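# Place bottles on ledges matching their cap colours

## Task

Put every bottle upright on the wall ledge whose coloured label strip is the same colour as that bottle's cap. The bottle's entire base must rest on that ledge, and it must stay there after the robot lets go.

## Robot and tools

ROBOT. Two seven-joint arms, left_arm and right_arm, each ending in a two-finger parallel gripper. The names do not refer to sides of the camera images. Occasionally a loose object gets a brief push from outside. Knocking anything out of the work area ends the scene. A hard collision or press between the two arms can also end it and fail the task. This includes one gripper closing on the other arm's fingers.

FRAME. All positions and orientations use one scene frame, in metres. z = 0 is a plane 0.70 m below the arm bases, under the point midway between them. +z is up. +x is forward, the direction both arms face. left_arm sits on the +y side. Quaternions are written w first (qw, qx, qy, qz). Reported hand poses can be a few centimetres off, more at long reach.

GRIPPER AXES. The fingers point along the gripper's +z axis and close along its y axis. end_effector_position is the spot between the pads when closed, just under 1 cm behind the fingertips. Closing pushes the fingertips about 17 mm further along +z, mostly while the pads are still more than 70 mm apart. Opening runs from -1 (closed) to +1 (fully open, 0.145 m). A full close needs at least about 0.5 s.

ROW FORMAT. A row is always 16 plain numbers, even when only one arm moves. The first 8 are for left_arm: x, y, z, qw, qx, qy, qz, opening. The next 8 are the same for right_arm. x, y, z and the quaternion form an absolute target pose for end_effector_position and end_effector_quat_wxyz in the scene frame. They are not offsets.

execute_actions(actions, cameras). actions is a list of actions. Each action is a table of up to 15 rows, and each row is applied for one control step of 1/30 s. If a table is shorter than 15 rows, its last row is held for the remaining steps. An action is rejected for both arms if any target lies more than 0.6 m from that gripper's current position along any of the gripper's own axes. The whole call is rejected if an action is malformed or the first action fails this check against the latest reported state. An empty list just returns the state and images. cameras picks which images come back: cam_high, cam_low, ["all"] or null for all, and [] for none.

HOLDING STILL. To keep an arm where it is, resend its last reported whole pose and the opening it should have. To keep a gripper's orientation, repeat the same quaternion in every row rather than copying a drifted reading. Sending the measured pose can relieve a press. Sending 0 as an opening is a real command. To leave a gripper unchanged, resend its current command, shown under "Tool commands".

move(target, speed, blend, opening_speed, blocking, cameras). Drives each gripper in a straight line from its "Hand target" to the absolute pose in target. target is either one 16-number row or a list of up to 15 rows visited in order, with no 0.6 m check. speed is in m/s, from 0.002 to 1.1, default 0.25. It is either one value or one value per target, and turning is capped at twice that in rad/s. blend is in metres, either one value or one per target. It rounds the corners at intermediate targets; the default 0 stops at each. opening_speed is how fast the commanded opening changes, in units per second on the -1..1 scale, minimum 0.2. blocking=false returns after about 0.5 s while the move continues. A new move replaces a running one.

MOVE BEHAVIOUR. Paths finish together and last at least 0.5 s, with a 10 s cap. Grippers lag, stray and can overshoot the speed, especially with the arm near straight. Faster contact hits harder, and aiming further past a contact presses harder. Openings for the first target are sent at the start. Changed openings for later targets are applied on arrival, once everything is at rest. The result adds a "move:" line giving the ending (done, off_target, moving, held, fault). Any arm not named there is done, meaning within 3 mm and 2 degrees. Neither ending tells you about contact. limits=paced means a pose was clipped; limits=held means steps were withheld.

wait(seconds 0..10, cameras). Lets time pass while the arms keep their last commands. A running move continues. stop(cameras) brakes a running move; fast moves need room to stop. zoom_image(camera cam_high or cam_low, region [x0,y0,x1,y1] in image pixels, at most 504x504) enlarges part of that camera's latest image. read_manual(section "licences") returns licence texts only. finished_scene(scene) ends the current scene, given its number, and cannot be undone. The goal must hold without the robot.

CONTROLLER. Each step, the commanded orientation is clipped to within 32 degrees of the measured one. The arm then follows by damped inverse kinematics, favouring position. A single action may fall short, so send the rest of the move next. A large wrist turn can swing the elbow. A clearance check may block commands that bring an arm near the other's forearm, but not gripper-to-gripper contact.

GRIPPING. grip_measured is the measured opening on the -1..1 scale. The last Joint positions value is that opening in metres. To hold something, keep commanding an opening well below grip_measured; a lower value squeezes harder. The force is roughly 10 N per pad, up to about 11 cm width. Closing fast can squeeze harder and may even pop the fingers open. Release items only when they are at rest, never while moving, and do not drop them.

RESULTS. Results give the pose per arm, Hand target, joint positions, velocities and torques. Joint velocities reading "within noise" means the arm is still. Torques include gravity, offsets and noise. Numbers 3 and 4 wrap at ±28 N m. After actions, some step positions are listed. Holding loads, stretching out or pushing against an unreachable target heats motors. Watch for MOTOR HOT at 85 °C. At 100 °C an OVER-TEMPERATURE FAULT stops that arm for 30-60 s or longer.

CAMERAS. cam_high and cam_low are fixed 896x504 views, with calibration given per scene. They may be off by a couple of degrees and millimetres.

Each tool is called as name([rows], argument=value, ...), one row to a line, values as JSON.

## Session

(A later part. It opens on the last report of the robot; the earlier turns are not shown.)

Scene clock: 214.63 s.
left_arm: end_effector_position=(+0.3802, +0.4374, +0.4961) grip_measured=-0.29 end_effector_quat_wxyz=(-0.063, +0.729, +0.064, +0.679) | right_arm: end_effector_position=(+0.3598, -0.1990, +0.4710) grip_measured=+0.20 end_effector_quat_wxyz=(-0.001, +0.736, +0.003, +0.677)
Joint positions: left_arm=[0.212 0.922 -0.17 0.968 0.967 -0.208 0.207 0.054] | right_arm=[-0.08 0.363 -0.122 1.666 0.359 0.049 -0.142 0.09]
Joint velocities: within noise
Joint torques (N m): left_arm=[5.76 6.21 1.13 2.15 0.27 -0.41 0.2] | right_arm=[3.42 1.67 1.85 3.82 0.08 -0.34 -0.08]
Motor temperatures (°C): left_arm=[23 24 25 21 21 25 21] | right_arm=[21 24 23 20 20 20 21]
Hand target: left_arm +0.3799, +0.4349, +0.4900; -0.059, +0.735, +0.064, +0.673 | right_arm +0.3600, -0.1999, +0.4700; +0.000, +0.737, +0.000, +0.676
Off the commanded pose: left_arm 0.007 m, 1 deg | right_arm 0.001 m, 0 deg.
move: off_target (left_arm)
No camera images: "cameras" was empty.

move([
  [0.38,0.436,0.4955,-0.0589,0.7345,0.0643,0.6730,-0.75,0.36,-0.2,0.47,0.0,0.7373,0.0,0.6756,0.2],
  [0.38,0.436,0.4955,-0.0589,0.7345,0.0643,0.6730,0.1,0.36,-0.2,0.47,0.0,0.7373,0.0,0.6756,0.2],
  [0.26,0.412,0.508,-0.0589,0.7345,0.0643,0.6730,0.1,0.375,-0.2,0.54,0.0,0.7373,0.0,0.6756,0.2],
  [0.23,0.33,0.43,0.0,0.7373,0.0,0.6756,0.1,0.385,-0.2,0.60,0.0,0.7373,0.0,0.6756,0.2],
  [0.24,0.25,0.32,0.0,0.7373,0.0,0.6756,0.1,0.385,-0.2,0.70,0.0,0.7373,0.0,0.6756,0.2],
], speed=[0.04,0.04,0.15,0.2,0.2], opening_speed=1.2, cameras=["cam_low"])

move([
  [0.33,0.19,0.40,0.0,0.7373,0.0,0.6756,0.1,0.385,-0.2,0.70,0.0,0.7373,0.0,0.6756,0.2],
  [0.38,0.185,0.52,0.0,0.7373,0.0,0.6756,0.1,0.385,-0.2,0.70,0.0,0.7373,0.0,0.6756,0.2],
  [0.38,0.18,0.71,0.0,0.7373,0.0,0.6756,0.1,0.385,-0.2,0.70,0.0,0.7373,0.0,0.6756,0.2],
  [0.31,0.29,0.72,-0.0589,0.7345,0.0643,0.6730,0.4,0.385,-0.2,0.70,0.0,0.7373,0.0,0.6756,0.2],
], speed=0.22, blend=[0.02,0.02,0.01,0])

zoom_image(camera="cam_low", region=[330, 180, 530, 380])

zoom_image(camera="cam_high", region=[420, 200, 570, 320])

Scene clock: 246.73 s.
left_arm: end_effector_position=(+0.2407, +0.2508, +0.3212) grip_measured=+0.10 end_effector_quat_wxyz=(-0.001, +0.737, +0.000, +0.676) | right_arm: end_effector_position=(+0.3847, -0.1999, +0.7020) grip_measured=+0.20 end_effector_quat_wxyz=(-0.002, +0.735, +0.000, +0.678)
Joint positions: left_arm=[-0.297 0.369 -0.143 1.003 0.467 -0.786 0.113 0.083] | right_arm=[0.67 0.76 -0.268 2.043 1.236 0.785 -0.755 0.09]
Joint velocities: within noise
Joint torques (N m): left_arm=[1.52 2.31 0.92 2.61 0.12 -0.69 0.24] | right_arm=[4.95 2.94 2 1.5 -0.11 -0.27 -0.14]
Motor temperatures (°C): left_arm=[23 24 24 21 21 25 21] | right_arm=[22 24 22 20 20 20 21]
Hand target: left_arm +0.2401, +0.2501, +0.3201; +0.000, +0.737, +0.000, +0.676 | right_arm +0.3850, -0.2000, +0.7000; +0.000, +0.737, +0.000, +0.676
Off the commanded pose: left_arm 0.002 m, 0 deg | right_arm 0.002 m, 0 deg.
joint sent to its limit (left arm) — joint 6 (wrist pitch), lower limit. The joint targets still meet the commanded pose.
joint sent to its limit (right arm) — joint 6 (wrist pitch), upper limit. The joint targets still meet the commanded pose.
move: done
Images, in order (width x height): cam_low 896x504.

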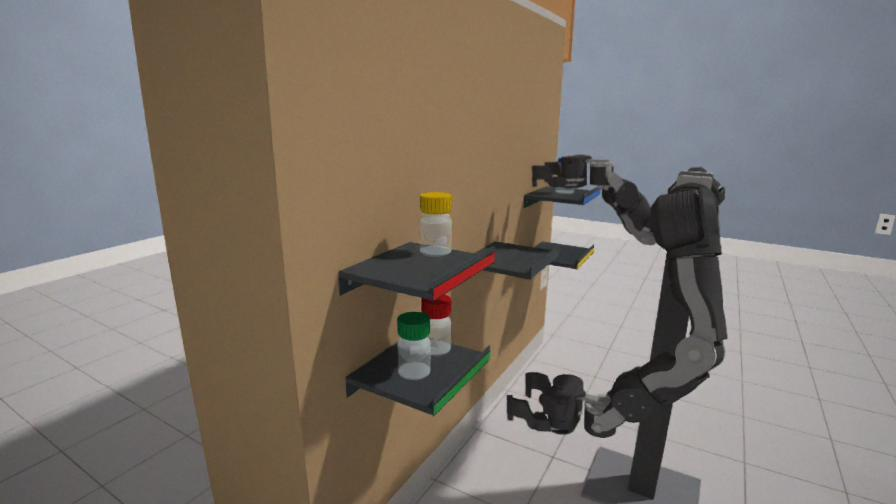

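Scene clock: 250.37 s.
left_arm: end_effector_position=(+0.3097, +0.2910, +0.7215) grip_measured=+0.40 end_effector_quat_wxyz=(-0.060, +0.732, +0.067, +0.675) | right_arm: end_effector_position=(+0.3847, -0.1999, +0.7020) grip_measured=+0.20 end_effector_quat_wxyz=(-0.002, +0.735, +0.000, +0.678)
Joint positions: left_arm=[0.111 1.071 0.433 2.247 1.543 0.781 -0.786 0.105] | right_arm=[0.67 0.76 -0.268 2.043 1.236 0.785 -0.755 0.09]
Joint velocities: within noise
Joint torques (N m): left_arm=[3.42 5.55 1.76 0.95 -0.13 -0.43 0.23] | right_arm=[4.97 2.97 2.02 1.57 -0.11 -0.27 -0.15]
Motor temperatures (°C): left_arm=[23 24 24 21 21 25 21] | right_arm=[22 24 22 20 20 20 21]
Hand target: left_arm +0.3100, +0.2900, +0.7200; -0.059, +0.734, +0.064, +0.673 | right_arm +0.3850, -0.2000, +0.7001; +0.000, +0.737, +0.000, +0.676
Off the commanded pose: left_arm 0.002 m, 1 deg | right_arm 0.002 m, 0 deg.
joint sent to its limit (left arm) — joint 6 (wrist pitch), upper limit. The joint targets still meet the commanded pose.
joint sent to its limit (right arm) — joint 6 (wrist pitch), upper limit. The joint targets still meet the commanded pose.
move: done

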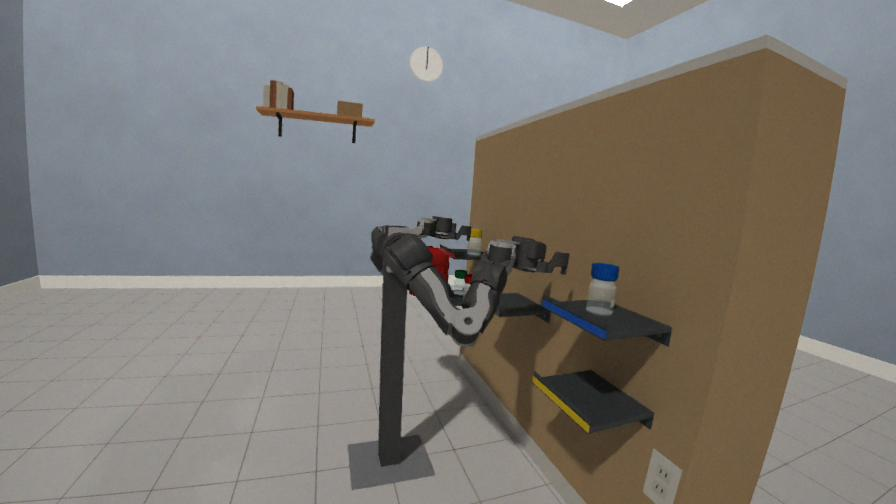

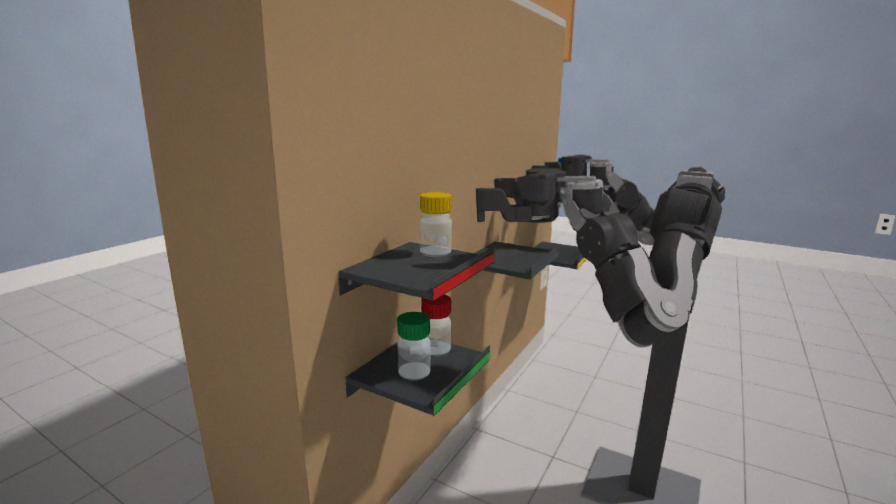

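Scaled by 2.520 from the camera's 896x504 image, which has a finer 1280x720 frame.

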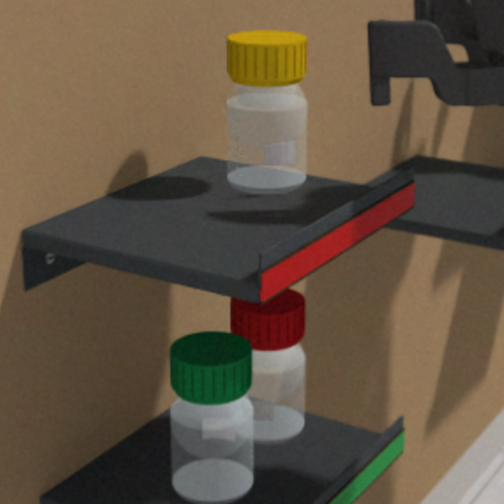

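Scaled by 3.360 from the camera's 896x504 image, which has a finer 1280x720 frame.

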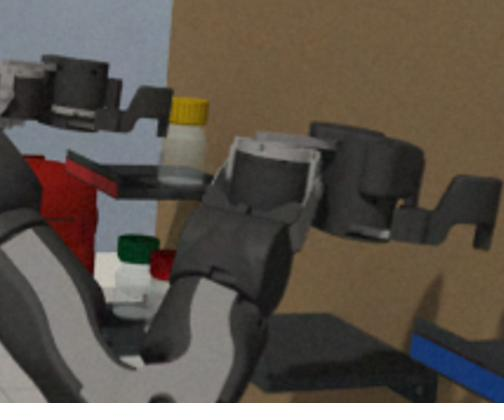

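move([
  [0.34,0.325,0.712,-0.0589,0.7345,0.0643,0.6730,0.4,0.385,-0.22,0.70,0.0,0.7373,0.0,0.6756,0.2],
  [0.39,0.334,0.697,-0.0589,0.7345,0.0643,0.6730,0.4,0.385,-0.22,0.70,0.0,0.7373,0.0,0.6756,0.2],
  [0.392,0.334,0.697,-0.0589,0.7345,0.0643,0.6730,-0.75,0.385,-0.22,0.70,0.0,0.7373,0.0,0.6756,0.2],
], speed=0.12, opening_speed=1.0, cameras=["cam_high", "cam_low"])

zoom_image(camera="cam_low", region=[330, 180, 530, 380])

Scene clock: 267.10 s.
left_arm: end_effector_position=(+0.3912, +0.3354, +0.6994) grip_measured=-0.26 end_effector_quat_wxyz=(-0.062, +0.732, +0.065, +0.675) | right_arm: end_effector_position=(+0.3850, -0.2204, +0.7000) grip_measured=+0.20 end_effector_quat_wxyz=(+0.003, +0.738, +0.000, +0.675)
Joint positions: left_arm=[0.49 1.105 -0.075 1.762 1.245 0.574 -0.433 0.056] | right_arm=[0.631 0.842 -0.223 2.016 1.246 0.756 -0.672 0.09]
Joint velocities: within noise
Joint torques (N m): left_arm=[6.34 4.89 2.09 1.78 -0.03 -0.61 0.2] | right_arm=[4.5 3.26 3.64 1.63 -0.11 -0.47 0.17]
Motor temperatures (°C): left_arm=[23 24 24 21 21 25 21] | right_arm=[23 24 22 20 20 20 21]
Hand target: left_arm +0.3920, +0.3340, +0.6970; -0.059, +0.735, +0.064, +0.673 | right_arm +0.3850, -0.2201, +0.6999; +0.000, +0.737, +0.000, +0.675
Off the commanded pose: left_arm 0.003 m, 1 deg | right_arm 0.000 m, 0 deg.
move: done

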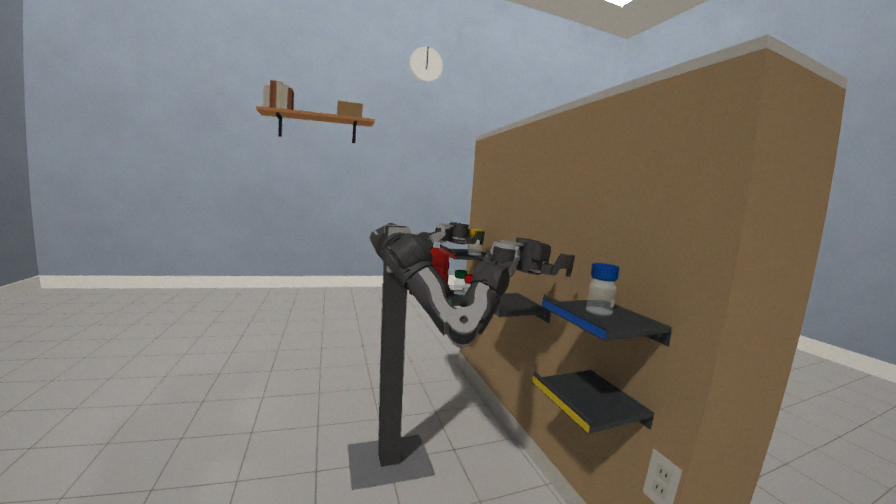

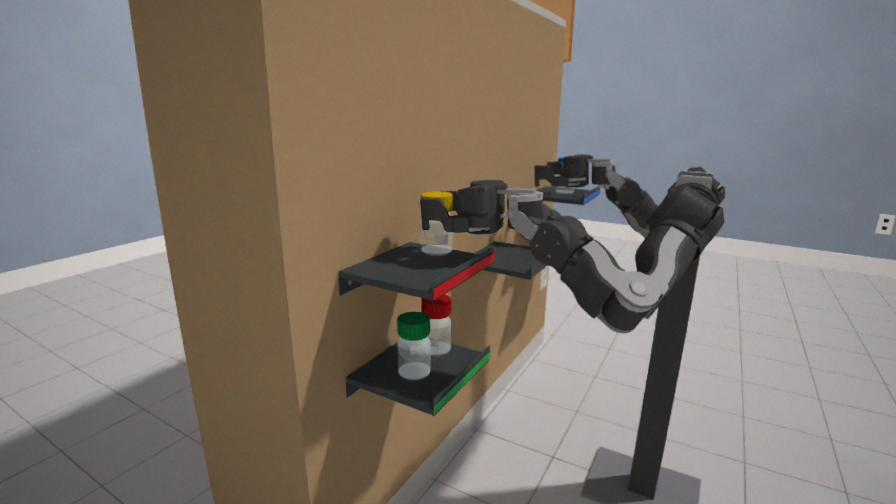

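Scaled by 2.520 from the camera's 896x504 image, which has a finer 1280x720 frame.

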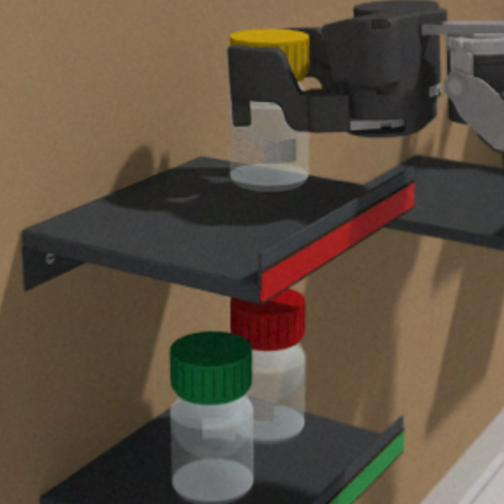

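move([
  [0.39,0.334,0.737,-0.0589,0.7345,0.0643,0.6730,-0.75,0.385,-0.22,0.70,0.0,0.7373,0.0,0.6756,0.2],
  [0.385,0.17,0.735,0.0,0.7373,0.0,0.6756,-0.75,0.385,-0.22,0.70,0.0,0.7373,0.0,0.6756,0.2],
  [0.385,0.0,0.66,0.0882,0.7310,-0.0962,0.6698,-0.75,0.385,-0.22,0.70,0.0,0.7373,0.0,0.6756,0.2],
  [0.385,-0.005,0.605,0.0882,0.7310,-0.0962,0.6698,-0.75,0.385,-0.22,0.70,0.0,0.7373,0.0,0.6756,0.2],
], speed=[0.12,0.18,0.18,0.12], blend=[0.01,0.03,0.01,0])

zoom_image(camera="cam_low", region=[460, 150, 640, 280])

zoom_image(camera="cam_high", region=[420, 200, 570, 320])

Scene clock: 280.67 s.
left_arm: end_effector_position=(+0.3845, -0.0050, +0.6032) grip_measured=-0.26 end_effector_quat_wxyz=(+0.087, +0.734, -0.097, +0.667) | right_arm: end_effector_position=(+0.3850, -0.2204, +0.7000) grip_measured=+0.20 end_effector_quat_wxyz=(+0.003, +0.738, +0.000, +0.675)
Joint positions: left_arm=[0.804 0.341 -1.061 1.822 0.975 0.37 -0.947 0.056] | right_arm=[0.631 0.842 -0.223 2.016 1.246 0.756 -0.672 0.09]
Joint velocities: within noise
Joint torques (N m): left_arm=[8.66 -0.54 2.35 3.28 -0.47 -0.63 0.2] | right_arm=[4.47 3.28 3.64 1.62 -0.11 -0.46 0.15]
Motor temperatures (°C): left_arm=[24 24 24 21 21 25 21] | right_arm=[23 24 23 20 20 20 21]
Hand target: left_arm +0.3850, -0.0050, +0.6051; +0.088, +0.731, -0.096, +0.670 | right_arm +0.3850, -0.2201, +0.6999; +0.000, +0.737, +0.000, +0.675
Off the commanded pose: left_arm 0.002 m, 1 deg | right_arm 0.000 m, 0 deg.
move: done

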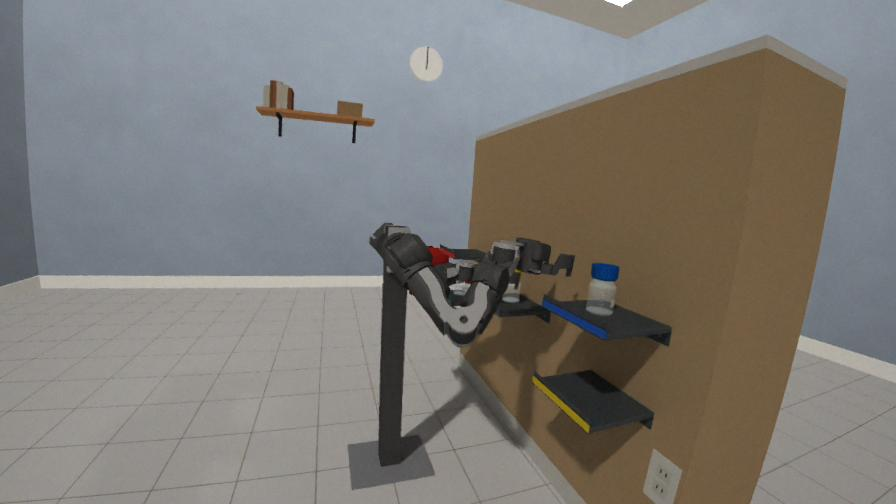

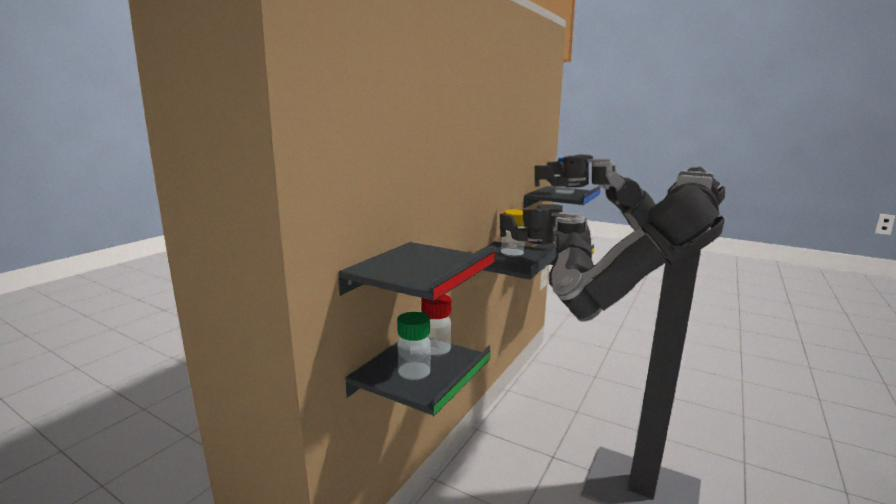

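Scaled by 2.800 from the camera's 896x504 image, which has a finer 1280x720 frame.

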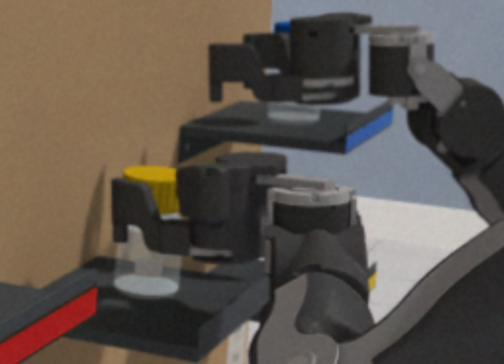

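Scaled by 3.360 from the camera's 896x504 image, which has a finer 1280x720 frame.

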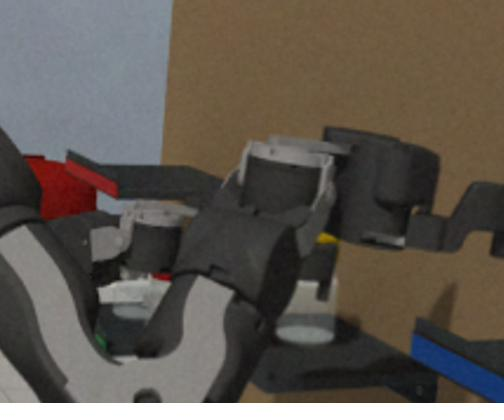

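Lower to contact.

move([
  [0.385,-0.005,0.583,0.0882,0.7310,-0.0962,0.6698,-0.75,0.385,-0.22,0.70,0.0,0.7373,0.0,0.6756,0.2],
], speed=0.04, cameras=["cam_low"])

zoom_image(camera="cam_low", region=[460, 150, 640, 280])

Scene clock: 287.17 s.
left_arm: end_effector_position=(+0.3854, -0.0049, +0.5969) grip_measured=-0.26 end_effector_quat_wxyz=(+0.091, +0.716, -0.090, +0.687) | right_arm: end_effector_position=(+0.3850, -0.2204, +0.7000) grip_measured=+0.20 end_effector_quat_wxyz=(+0.003, +0.738, +0.000, +0.675)
Joint positions: left_arm=[0.775 0.348 -1.091 1.793 0.897 0.275 -0.917 0.056] | right_arm=[0.631 0.842 -0.223 2.016 1.246 0.756 -0.672 0.09]
Joint velocities: within noise
Joint torques (N m): left_arm=[4.79 0.17 1.16 1.36 0.33 -0.02 0.26] | right_arm=[4.5 3.18 3.54 1.66 -0.12 -0.46 0.17]
Motor temperatures (°C): left_arm=[25 23 24 21 22 25 21] | right_arm=[23 24 23 20 20 20 21]
Hand target: left_arm +0.3847, -0.0049, +0.5831; +0.088, +0.731, -0.096, +0.670 | right_arm +0.3850, -0.2201, +0.6999; +0.000, +0.737, +0.000, +0.675
Off the commanded pose: left_arm 0.014 m, 3 deg | right_arm 0.000 m, 0 deg.
move: off_target (left_arm)
Images, in order (width x height): cam_low 896x504.

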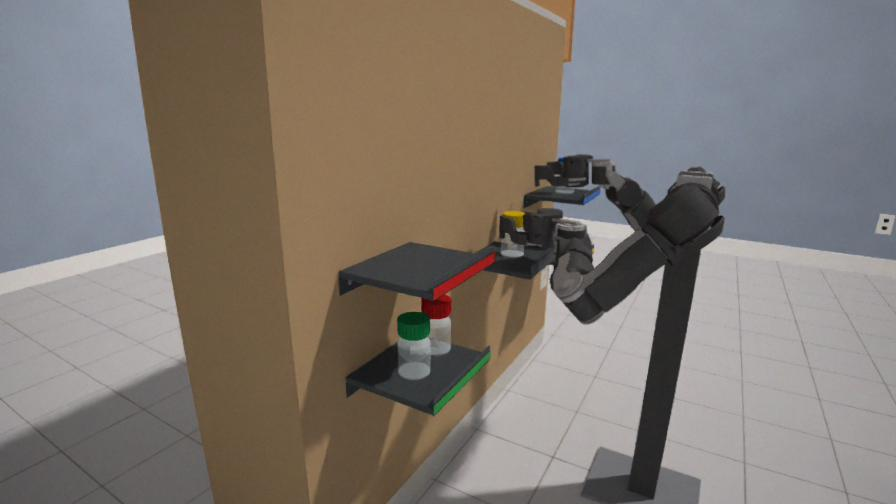

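Scaled by 2.800 from the camera's 896x504 image, which has a finer 1280x720 frame.

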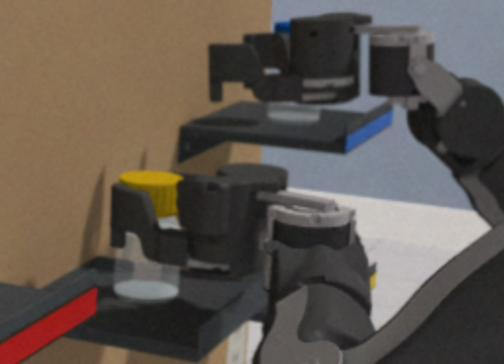

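move([
  [0.385,-0.005,0.596,0.0882,0.7310,-0.0962,0.6698,-0.75,0.385,-0.22,0.70,0.0,0.7373,0.0,0.6756,0.45],
  [0.385,-0.005,0.596,0.0882,0.7310,-0.0962,0.6698,0.25,0.385,-0.22,0.70,0.0,0.7373,0.0,0.6756,0.45],
  [0.385,-0.005,0.69,0.0882,0.7310,-0.0962,0.6698,0.25,0.385,-0.22,0.70,0.0,0.7373,0.0,0.6756,0.45],
  [0.385,0.18,0.68,0.0,0.7373,0.0,0.6756,0.1,0.385,-0.15,0.70,-0.0882,0.7310,0.0962,0.6698,0.45],
  [0.35,0.19,0.45,0.0,0.7373,0.0,0.6756,0.1,0.388,-0.006,0.70,-0.0882,0.7310,0.0962,0.6698,0.45],
  [0.24,0.25,0.32,0.0,0.7373,0.0,0.6756,0.1,0.388,-0.006,0.62,-0.0882,0.7310,0.0962,0.6698,0.45],
], speed=[0.05,0.1,0.15,0.2,0.2,0.2], opening_speed=1.2)

zoom_image(camera="cam_low", region=[460, 150, 640, 280])

zoom_image(camera="cam_high", region=[420, 200, 570, 320])

zoom_image(camera="cam_low", region=[330, 250, 530, 410])

Scene clock: 316.33 s.
left_arm: end_effector_position=(+0.2413, +0.2508, +0.3218) grip_measured=+0.10 end_effector_quat_wxyz=(-0.001, +0.736, +0.000, +0.677) | right_arm: end_effector_position=(+0.3883, -0.0072, +0.6204) grip_measured=+0.45 end_effector_quat_wxyz=(-0.086, +0.732, +0.095, +0.670)
Joint positions: left_arm=[-0.295 0.369 -0.143 1.003 0.467 -0.787 0.113 0.083] | right_arm=[0.746 0.319 -0.907 1.857 0.918 0.497 -0.874 0.108]
Joint velocities: within noise
Joint torques (N m): left_arm=[1.09 2.25 0.92 2.61 0.11 -0.65 0.25] | right_arm=[5.55 -0.75 2.41 2.65 -0.36 -0.39 0.16]
Motor temperatures (°C): left_arm=[24 22 24 21 21 25 21] | right_arm=[23 24 23 19 20 20 21]
Hand target: left_arm +0.2399, +0.2500, +0.3200; +0.000, +0.737, +0.000, +0.675 | right_arm +0.3880, -0.0060, +0.6199; -0.088, +0.731, +0.096, +0.670
Off the commanded pose: left_arm 0.002 m, 0 deg | right_arm 0.001 m, 0 deg.
joint sent to its limit (left arm) — joint 6 (wrist pitch), lower limit. The joint targets still meet the commanded pose.
move: done

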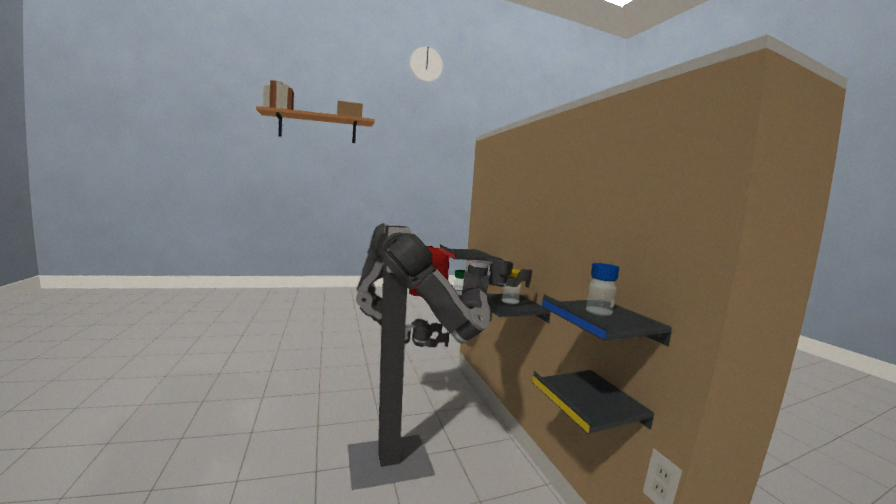

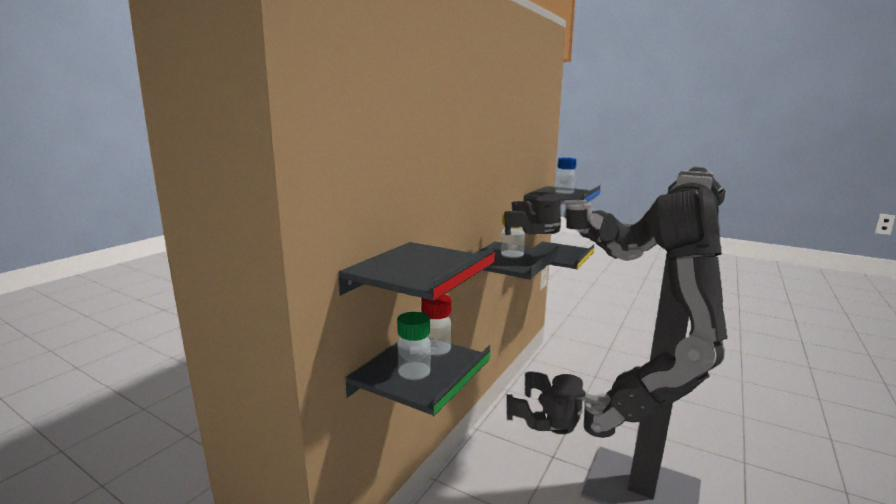

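Scaled by 2.800 from the camera's 896x504 image, which has a finer 1280x720 frame.

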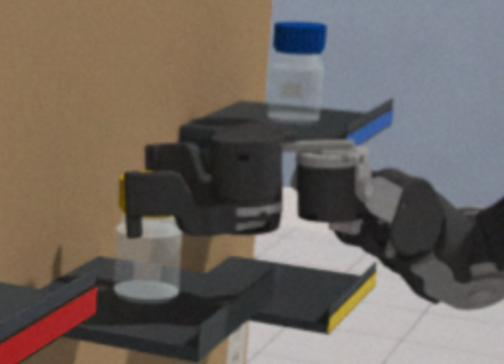

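Scaled by 3.360 from the camera's 896x504 image, which has a finer 1280x720 frame.

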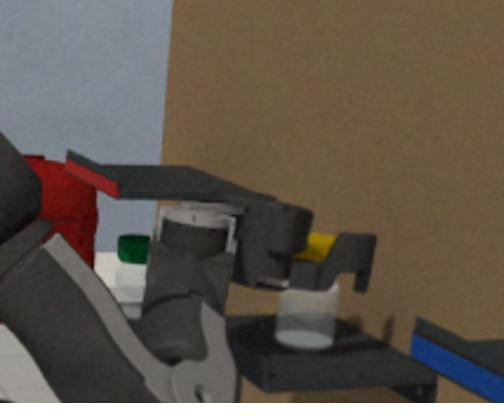

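Scaled by 2.520 from the camera's 896x504 image, which has a finer 1280x720 frame.

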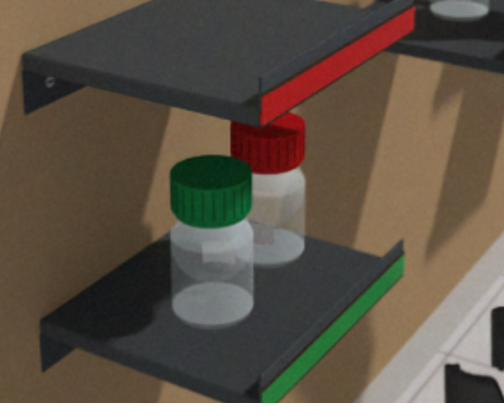

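move([
  [0.22,0.34,0.43,0.0,0.7373,0.0,0.6756,0.05,0.392,-0.006,0.595,-0.0882,0.7310,0.0962,0.6698,0.45],
  [0.245,0.335,0.50,-0.0589,0.7345,0.0643,0.6730,0.05,0.392,-0.006,0.595,-0.0882,0.7310,0.0962,0.6698,-0.75],
  [0.30,0.338,0.502,-0.0589,0.7345,0.0643,0.6730,0.05,0.392,-0.006,0.65,-0.0882,0.7310,0.0962,0.6698,-0.75],
], speed=0.15, opening_speed=1.0)

zoom_image(camera="cam_low", region=[330, 250, 530, 410])

zoom_image(camera="cam_high", region=[420, 200, 570, 320])

Scene clock: 348.60 s.
left_arm: end_effector_position=(+0.3011, +0.3368, +0.5056) grip_measured=+0.05 end_effector_quat_wxyz=(-0.057, +0.731, +0.061, +0.677) | right_arm: end_effector_position=(+0.3915, -0.0045, +0.6492) grip_measured=-0.35 end_effector_quat_wxyz=(-0.091, +0.732, +0.099, +0.668)
Joint positions: left_arm=[-0.503 0.879 0.149 1.772 0.888 -0.186 -0.228 0.079] | right_arm=[0.822 0.282 -0.852 1.867 0.993 0.598 -0.9 0.049]
Joint velocities: within noise
Joint torques (N m): left_arm=[2.12 4.73 1.84 2.71 0.04 -0.54 -0.01] | right_arm=[6.11 -0.62 3.32 2.54 -0.42 -0.31 -0.14]
Motor temperatures (°C): left_arm=[22 23 23 21 21 25 21] | right_arm=[24 23 23 20 20 20 21]
Hand target: left_arm +0.3000, +0.3380, +0.5020; -0.059, +0.734, +0.064, +0.673 | right_arm +0.3920, -0.0061, +0.6501; -0.088, +0.731, +0.096, +0.670
Off the commanded pose: left_arm 0.004 m, 1 deg | right_arm 0.002 m, 0 deg.
move: off_target (left_arm)

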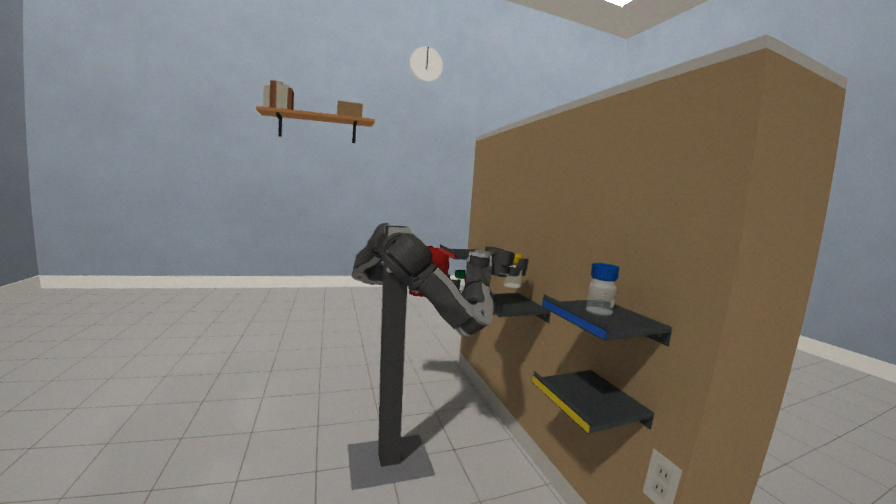

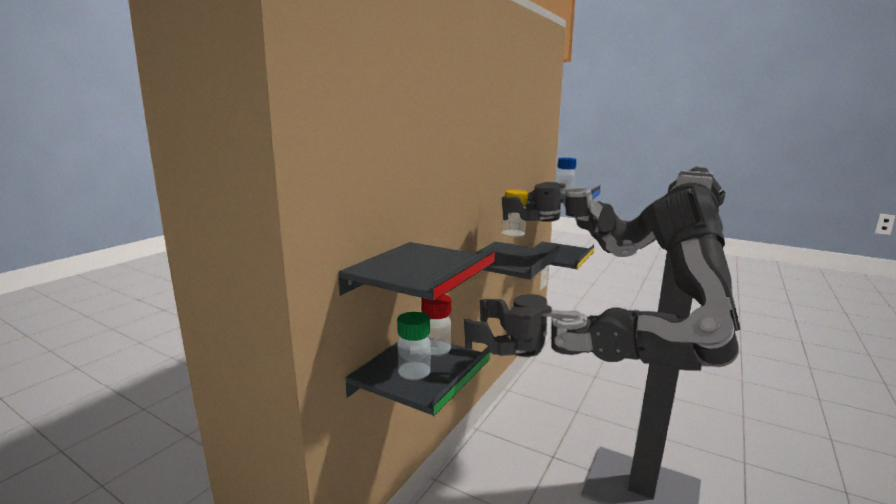

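Scaled by 2.520 from the camera's 896x504 image, which has a finer 1280x720 frame.

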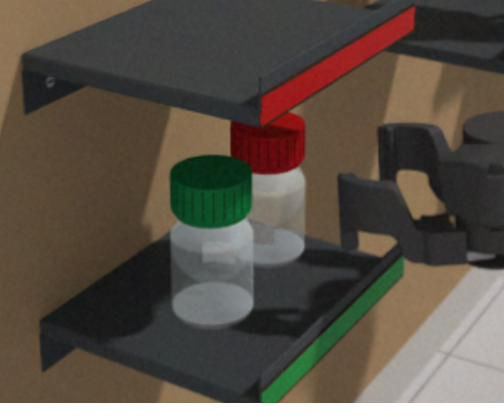

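Scaled by 3.360 from the camera's 896x504 image, which has a finer 1280x720 frame.

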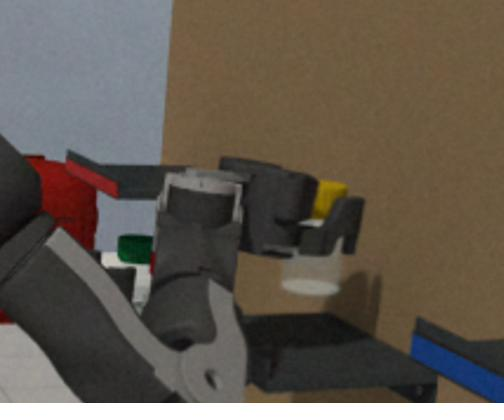

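move([
  [0.33,0.339,0.502,-0.0589,0.7345,0.0643,0.6730,0.05,0.388,-0.20,0.65,0.0,0.7373,0.0,0.6756,-0.75],
  [0.36,0.340,0.502,-0.0589,0.7345,0.0643,0.6730,0.05,0.383,-0.20,0.535,0.0,0.7373,0.0,0.6756,-0.75],
  [0.385,0.340,0.502,-0.0589,0.7345,0.0643,0.6730,0.05,0.383,-0.32,0.532,0.0,0.7373,0.0,0.6756,-0.75],
  [0.386,0.340,0.502,-0.0589,0.7345,0.0643,0.6730,0.05,0.385,-0.40,0.53,0.0589,0.7345,-0.0643,0.6730,-0.75],
], speed=0.18, blend=[0.01,0.01,0.01,0])

zoom_image(camera="cam_low", region=[330, 250, 530, 410])

zoom_image(camera="cam_high", region=[440, 210, 690, 440])

Scene clock: 366.73 s.
left_arm: end_effector_position=(+0.3859, +0.3413, +0.5053) grip_measured=+0.05 end_effector_quat_wxyz=(-0.062, +0.732, +0.064, +0.676) | right_arm: end_effector_position=(+0.3836, -0.4009, +0.5252) grip_measured=-0.35 end_effector_quat_wxyz=(+0.062, +0.741, -0.064, +0.666)
Joint positions: left_arm=[0.088 0.856 -0.213 1.434 0.883 -0.084 -0.211 0.079] | right_arm=[0.169 1.105 -0.351 1.288 1.163 -0.159 -0.074 0.049]
Joint velocities: within noise
Joint torques (N m): left_arm=[6 5 1.7 2.69 0.07 -0.58 0.22] | right_arm=[4.73 7.21 5.24 2.18 0.09 -0.77 0.18]
Motor temperatures (°C): left_arm=[22 23 23 21 21 25 21] | right_arm=[24 23 23 20 20 20 21]
Hand target: left_arm +0.3859, +0.3400, +0.5020; -0.059, +0.735, +0.064, +0.673 | right_arm +0.3850, -0.4000, +0.5300; +0.059, +0.734, -0.064, +0.673
Off the commanded pose: left_arm 0.004 m, 1 deg | right_arm 0.005 m, 1 deg.
move: off_target (left_arm, right_arm)

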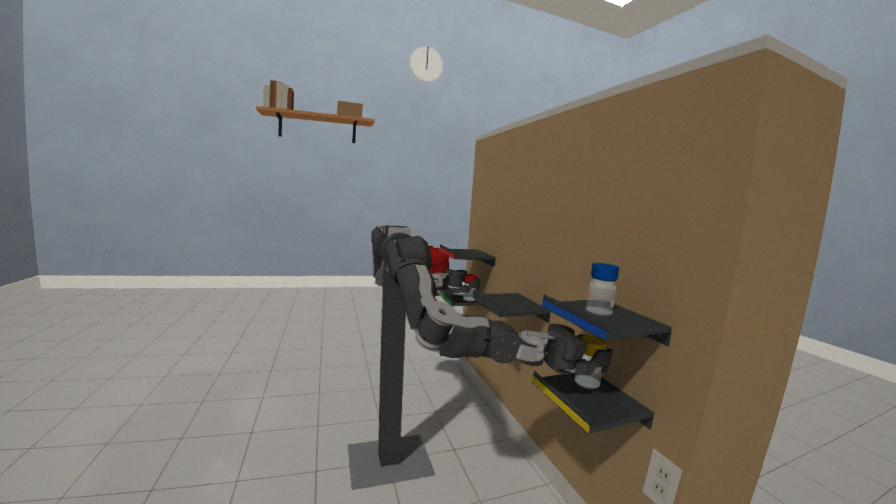

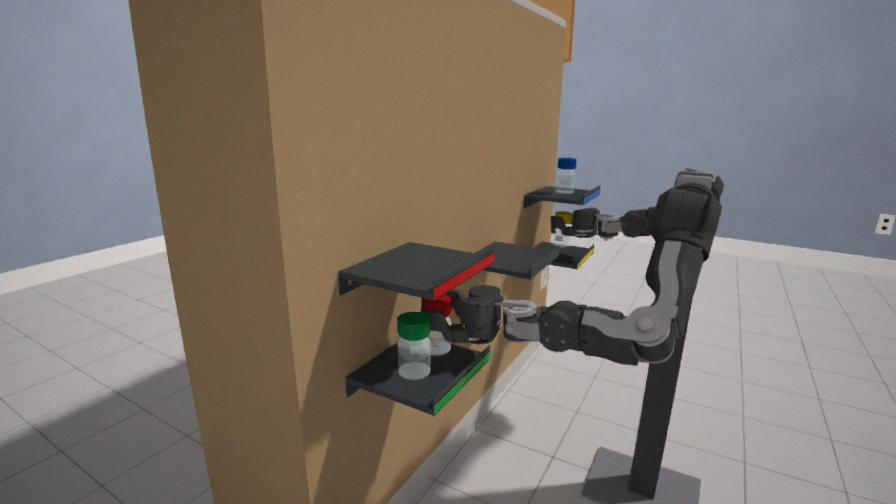

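Scaled by 2.520 from the camera's 896x504 image, which has a finer 1280x720 frame.

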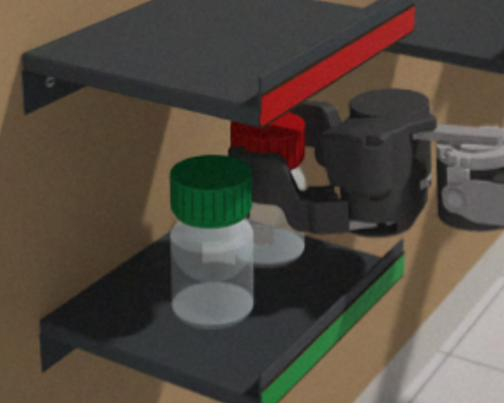

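Scaled by 2.016 from the camera's 896x504 image, which has a finer 1280x720 frame.

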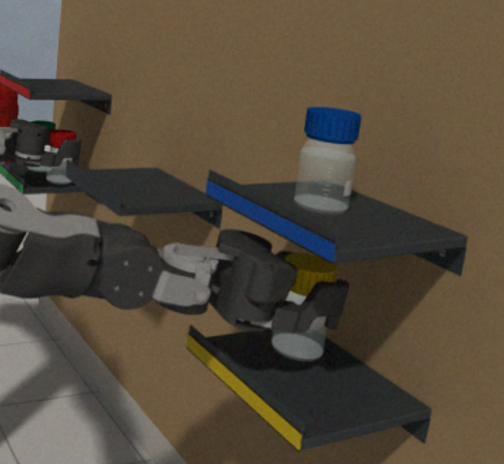

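move([
  [0.387,0.340,0.504,-0.0589,0.7345,0.0643,0.6730,-0.75,0.385,-0.40,0.515,0.0616,0.7044,-0.0616,0.7044,-0.75],
  [0.387,0.338,0.538,-0.0589,0.7345,0.0643,0.6730,-0.75,0.385,-0.40,0.497,0.0616,0.7044,-0.0616,0.7044,-0.75],
], speed=0.07, opening_speed=1.0)

zoom_image(camera="cam_low", region=[330, 250, 530, 410])

zoom_image(camera="cam_high", region=[440, 210, 690, 440])

Scene clock: 378.53 s.
left_arm: end_effector_position=(+0.3871, +0.3374, +0.5360) grip_measured=-0.25 end_effector_quat_wxyz=(-0.058, +0.737, +0.062, +0.670) | right_arm: end_effector_position=(+0.3851, -0.4018, +0.4998) grip_measured=-0.35 end_effector_quat_wxyz=(+0.064, +0.702, -0.063, +0.706)
Joint positions: left_arm=[0.089 0.913 -0.162 1.55 0.939 0.041 -0.253 0.057] | right_arm=[0.196 0.952 -0.351 1.109 1.049 -0.348 0.016 0.049]
Joint velocities: within noise
Joint torques (N m): left_arm=[5.47 5.97 3.38 4.19 -0.02 -0.79 0.05] | right_arm=[4.07 6.11 2.81 1.77 0.09 -0.48 0.21]
Motor temperatures (°C): left_arm=[23 24 23 21 21 25 21] | right_arm=[24 24 24 20 20 21 21]
Hand target: left_arm +0.3870, +0.3380, +0.5380; -0.059, +0.734, +0.064, +0.673 | right_arm +0.3850, -0.4000, +0.4970; +0.062, +0.704, -0.062, +0.704
Off the commanded pose: left_arm 0.002 m, 1 deg | right_arm 0.003 m, 0 deg.
move: done

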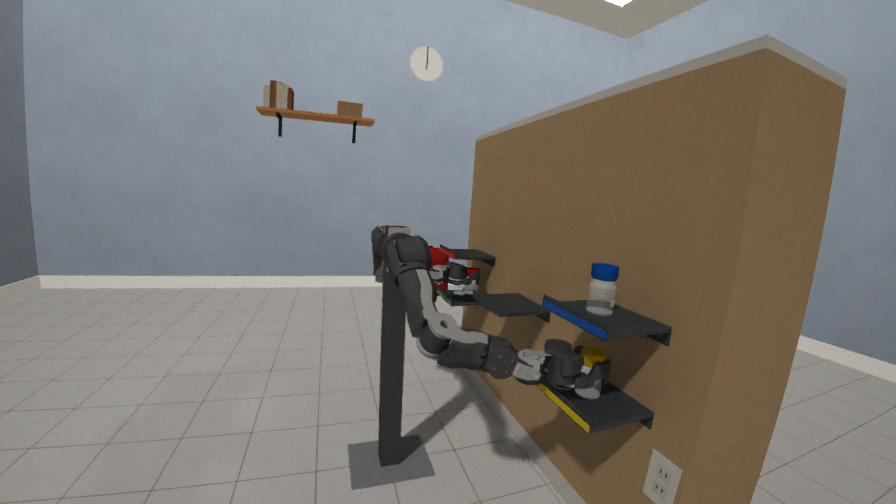

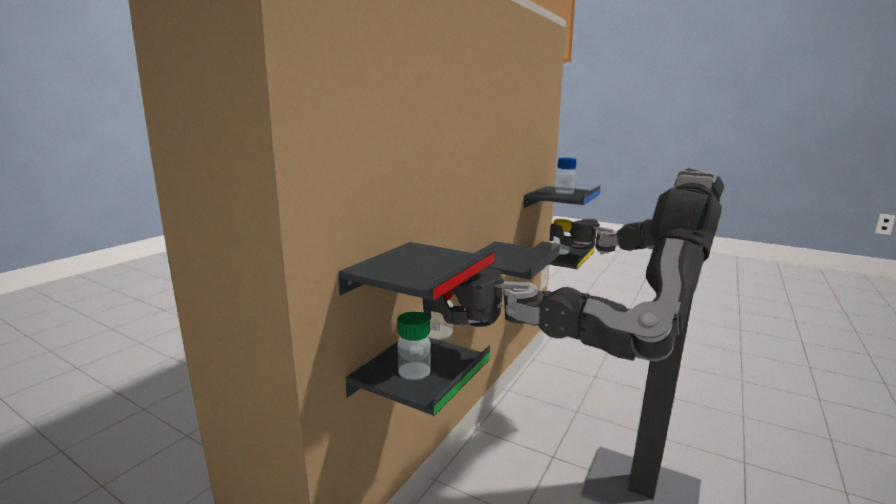

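Scaled by 2.520 from the camera's 896x504 image, which has a finer 1280x720 frame.

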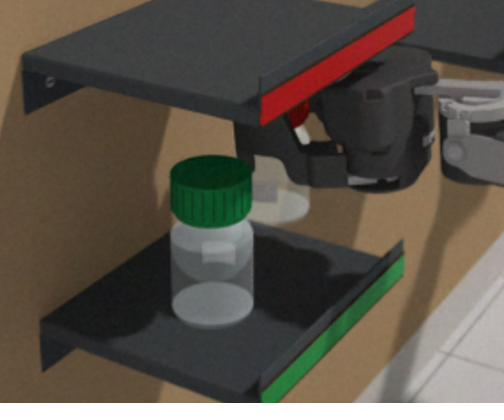

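Scaled by 2.016 from the camera's 896x504 image, which has a finer 1280x720 frame.

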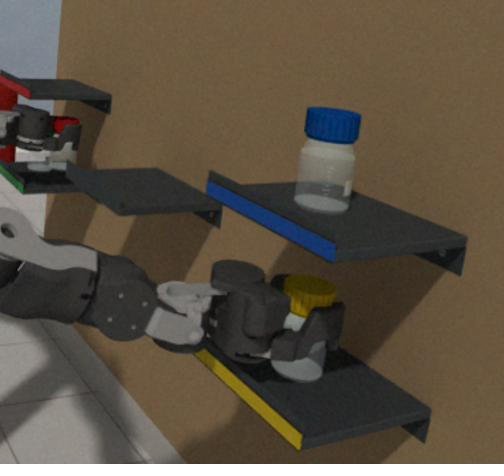

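move([
  [0.385,0.19,0.54,0.0,0.7373,0.0,0.6756,-0.75,0.385,-0.40,0.492,0.0616,0.7044,-0.0616,0.7044,-0.75],
  [0.385,0.185,0.735,0.0,0.7373,0.0,0.6756,-0.75,0.385,-0.40,0.492,0.0616,0.7044,-0.0616,0.7044,-0.75],
], speed=0.18, blend=[0.02,0], cameras=["cam_low"])

Scene clock: 390.37 s.
left_arm: end_effector_position=(+0.3848, +0.1839, +0.7353) grip_measured=-0.25 end_effector_quat_wxyz=(+0.003, +0.737, -0.001, +0.676) | right_arm: end_effector_position=(+0.3855, -0.4023, +0.4994) grip_measured=-0.35 end_effector_quat_wxyz=(+0.065, +0.696, -0.062, +0.712)
Joint positions: left_arm=[0.93 0.8 -0.443 2.028 1.485 0.782 -0.965 0.057] | right_arm=[0.203 0.939 -0.351 1.088 1.041 -0.371 0.028 0.049]
Joint velocities: within noise
Joint torques (N m): left_arm=[7.61 2.04 2.02 1.13 -0.27 -0.39 -0.06] | right_arm=[3.65 5.68 1.63 1.44 0.12 -0.11 0.13]
Motor temperatures (°C): left_arm=[24 24 24 22 21 25 21] | right_arm=[23 24 23 20 20 21 21]
Hand target: left_arm +0.3850, +0.1850, +0.7350; +0.000, +0.737, +0.000, +0.676 | right_arm +0.3848, -0.4000, +0.4921; +0.062, +0.704, -0.062, +0.704
Off the commanded pose: left_arm 0.001 m, 0 deg | right_arm 0.008 m, 1 deg.
move: off_target (right_arm)
Images, in order (width x height): cam_low 896x504.

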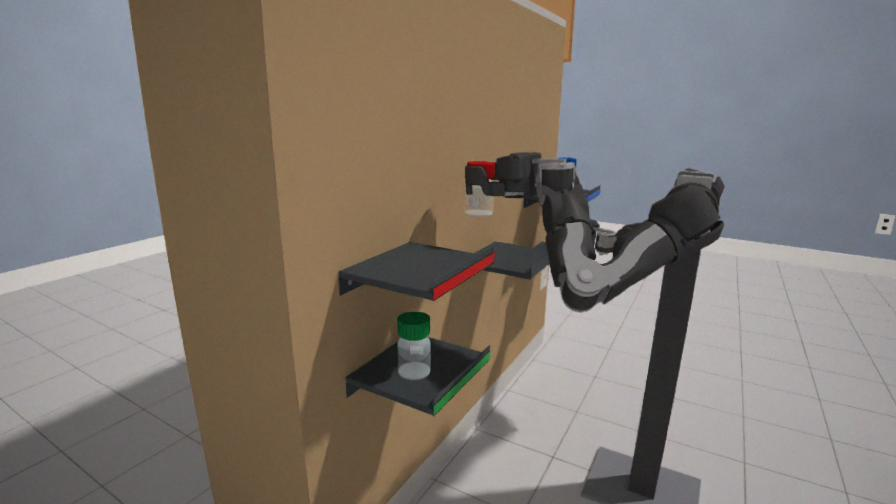

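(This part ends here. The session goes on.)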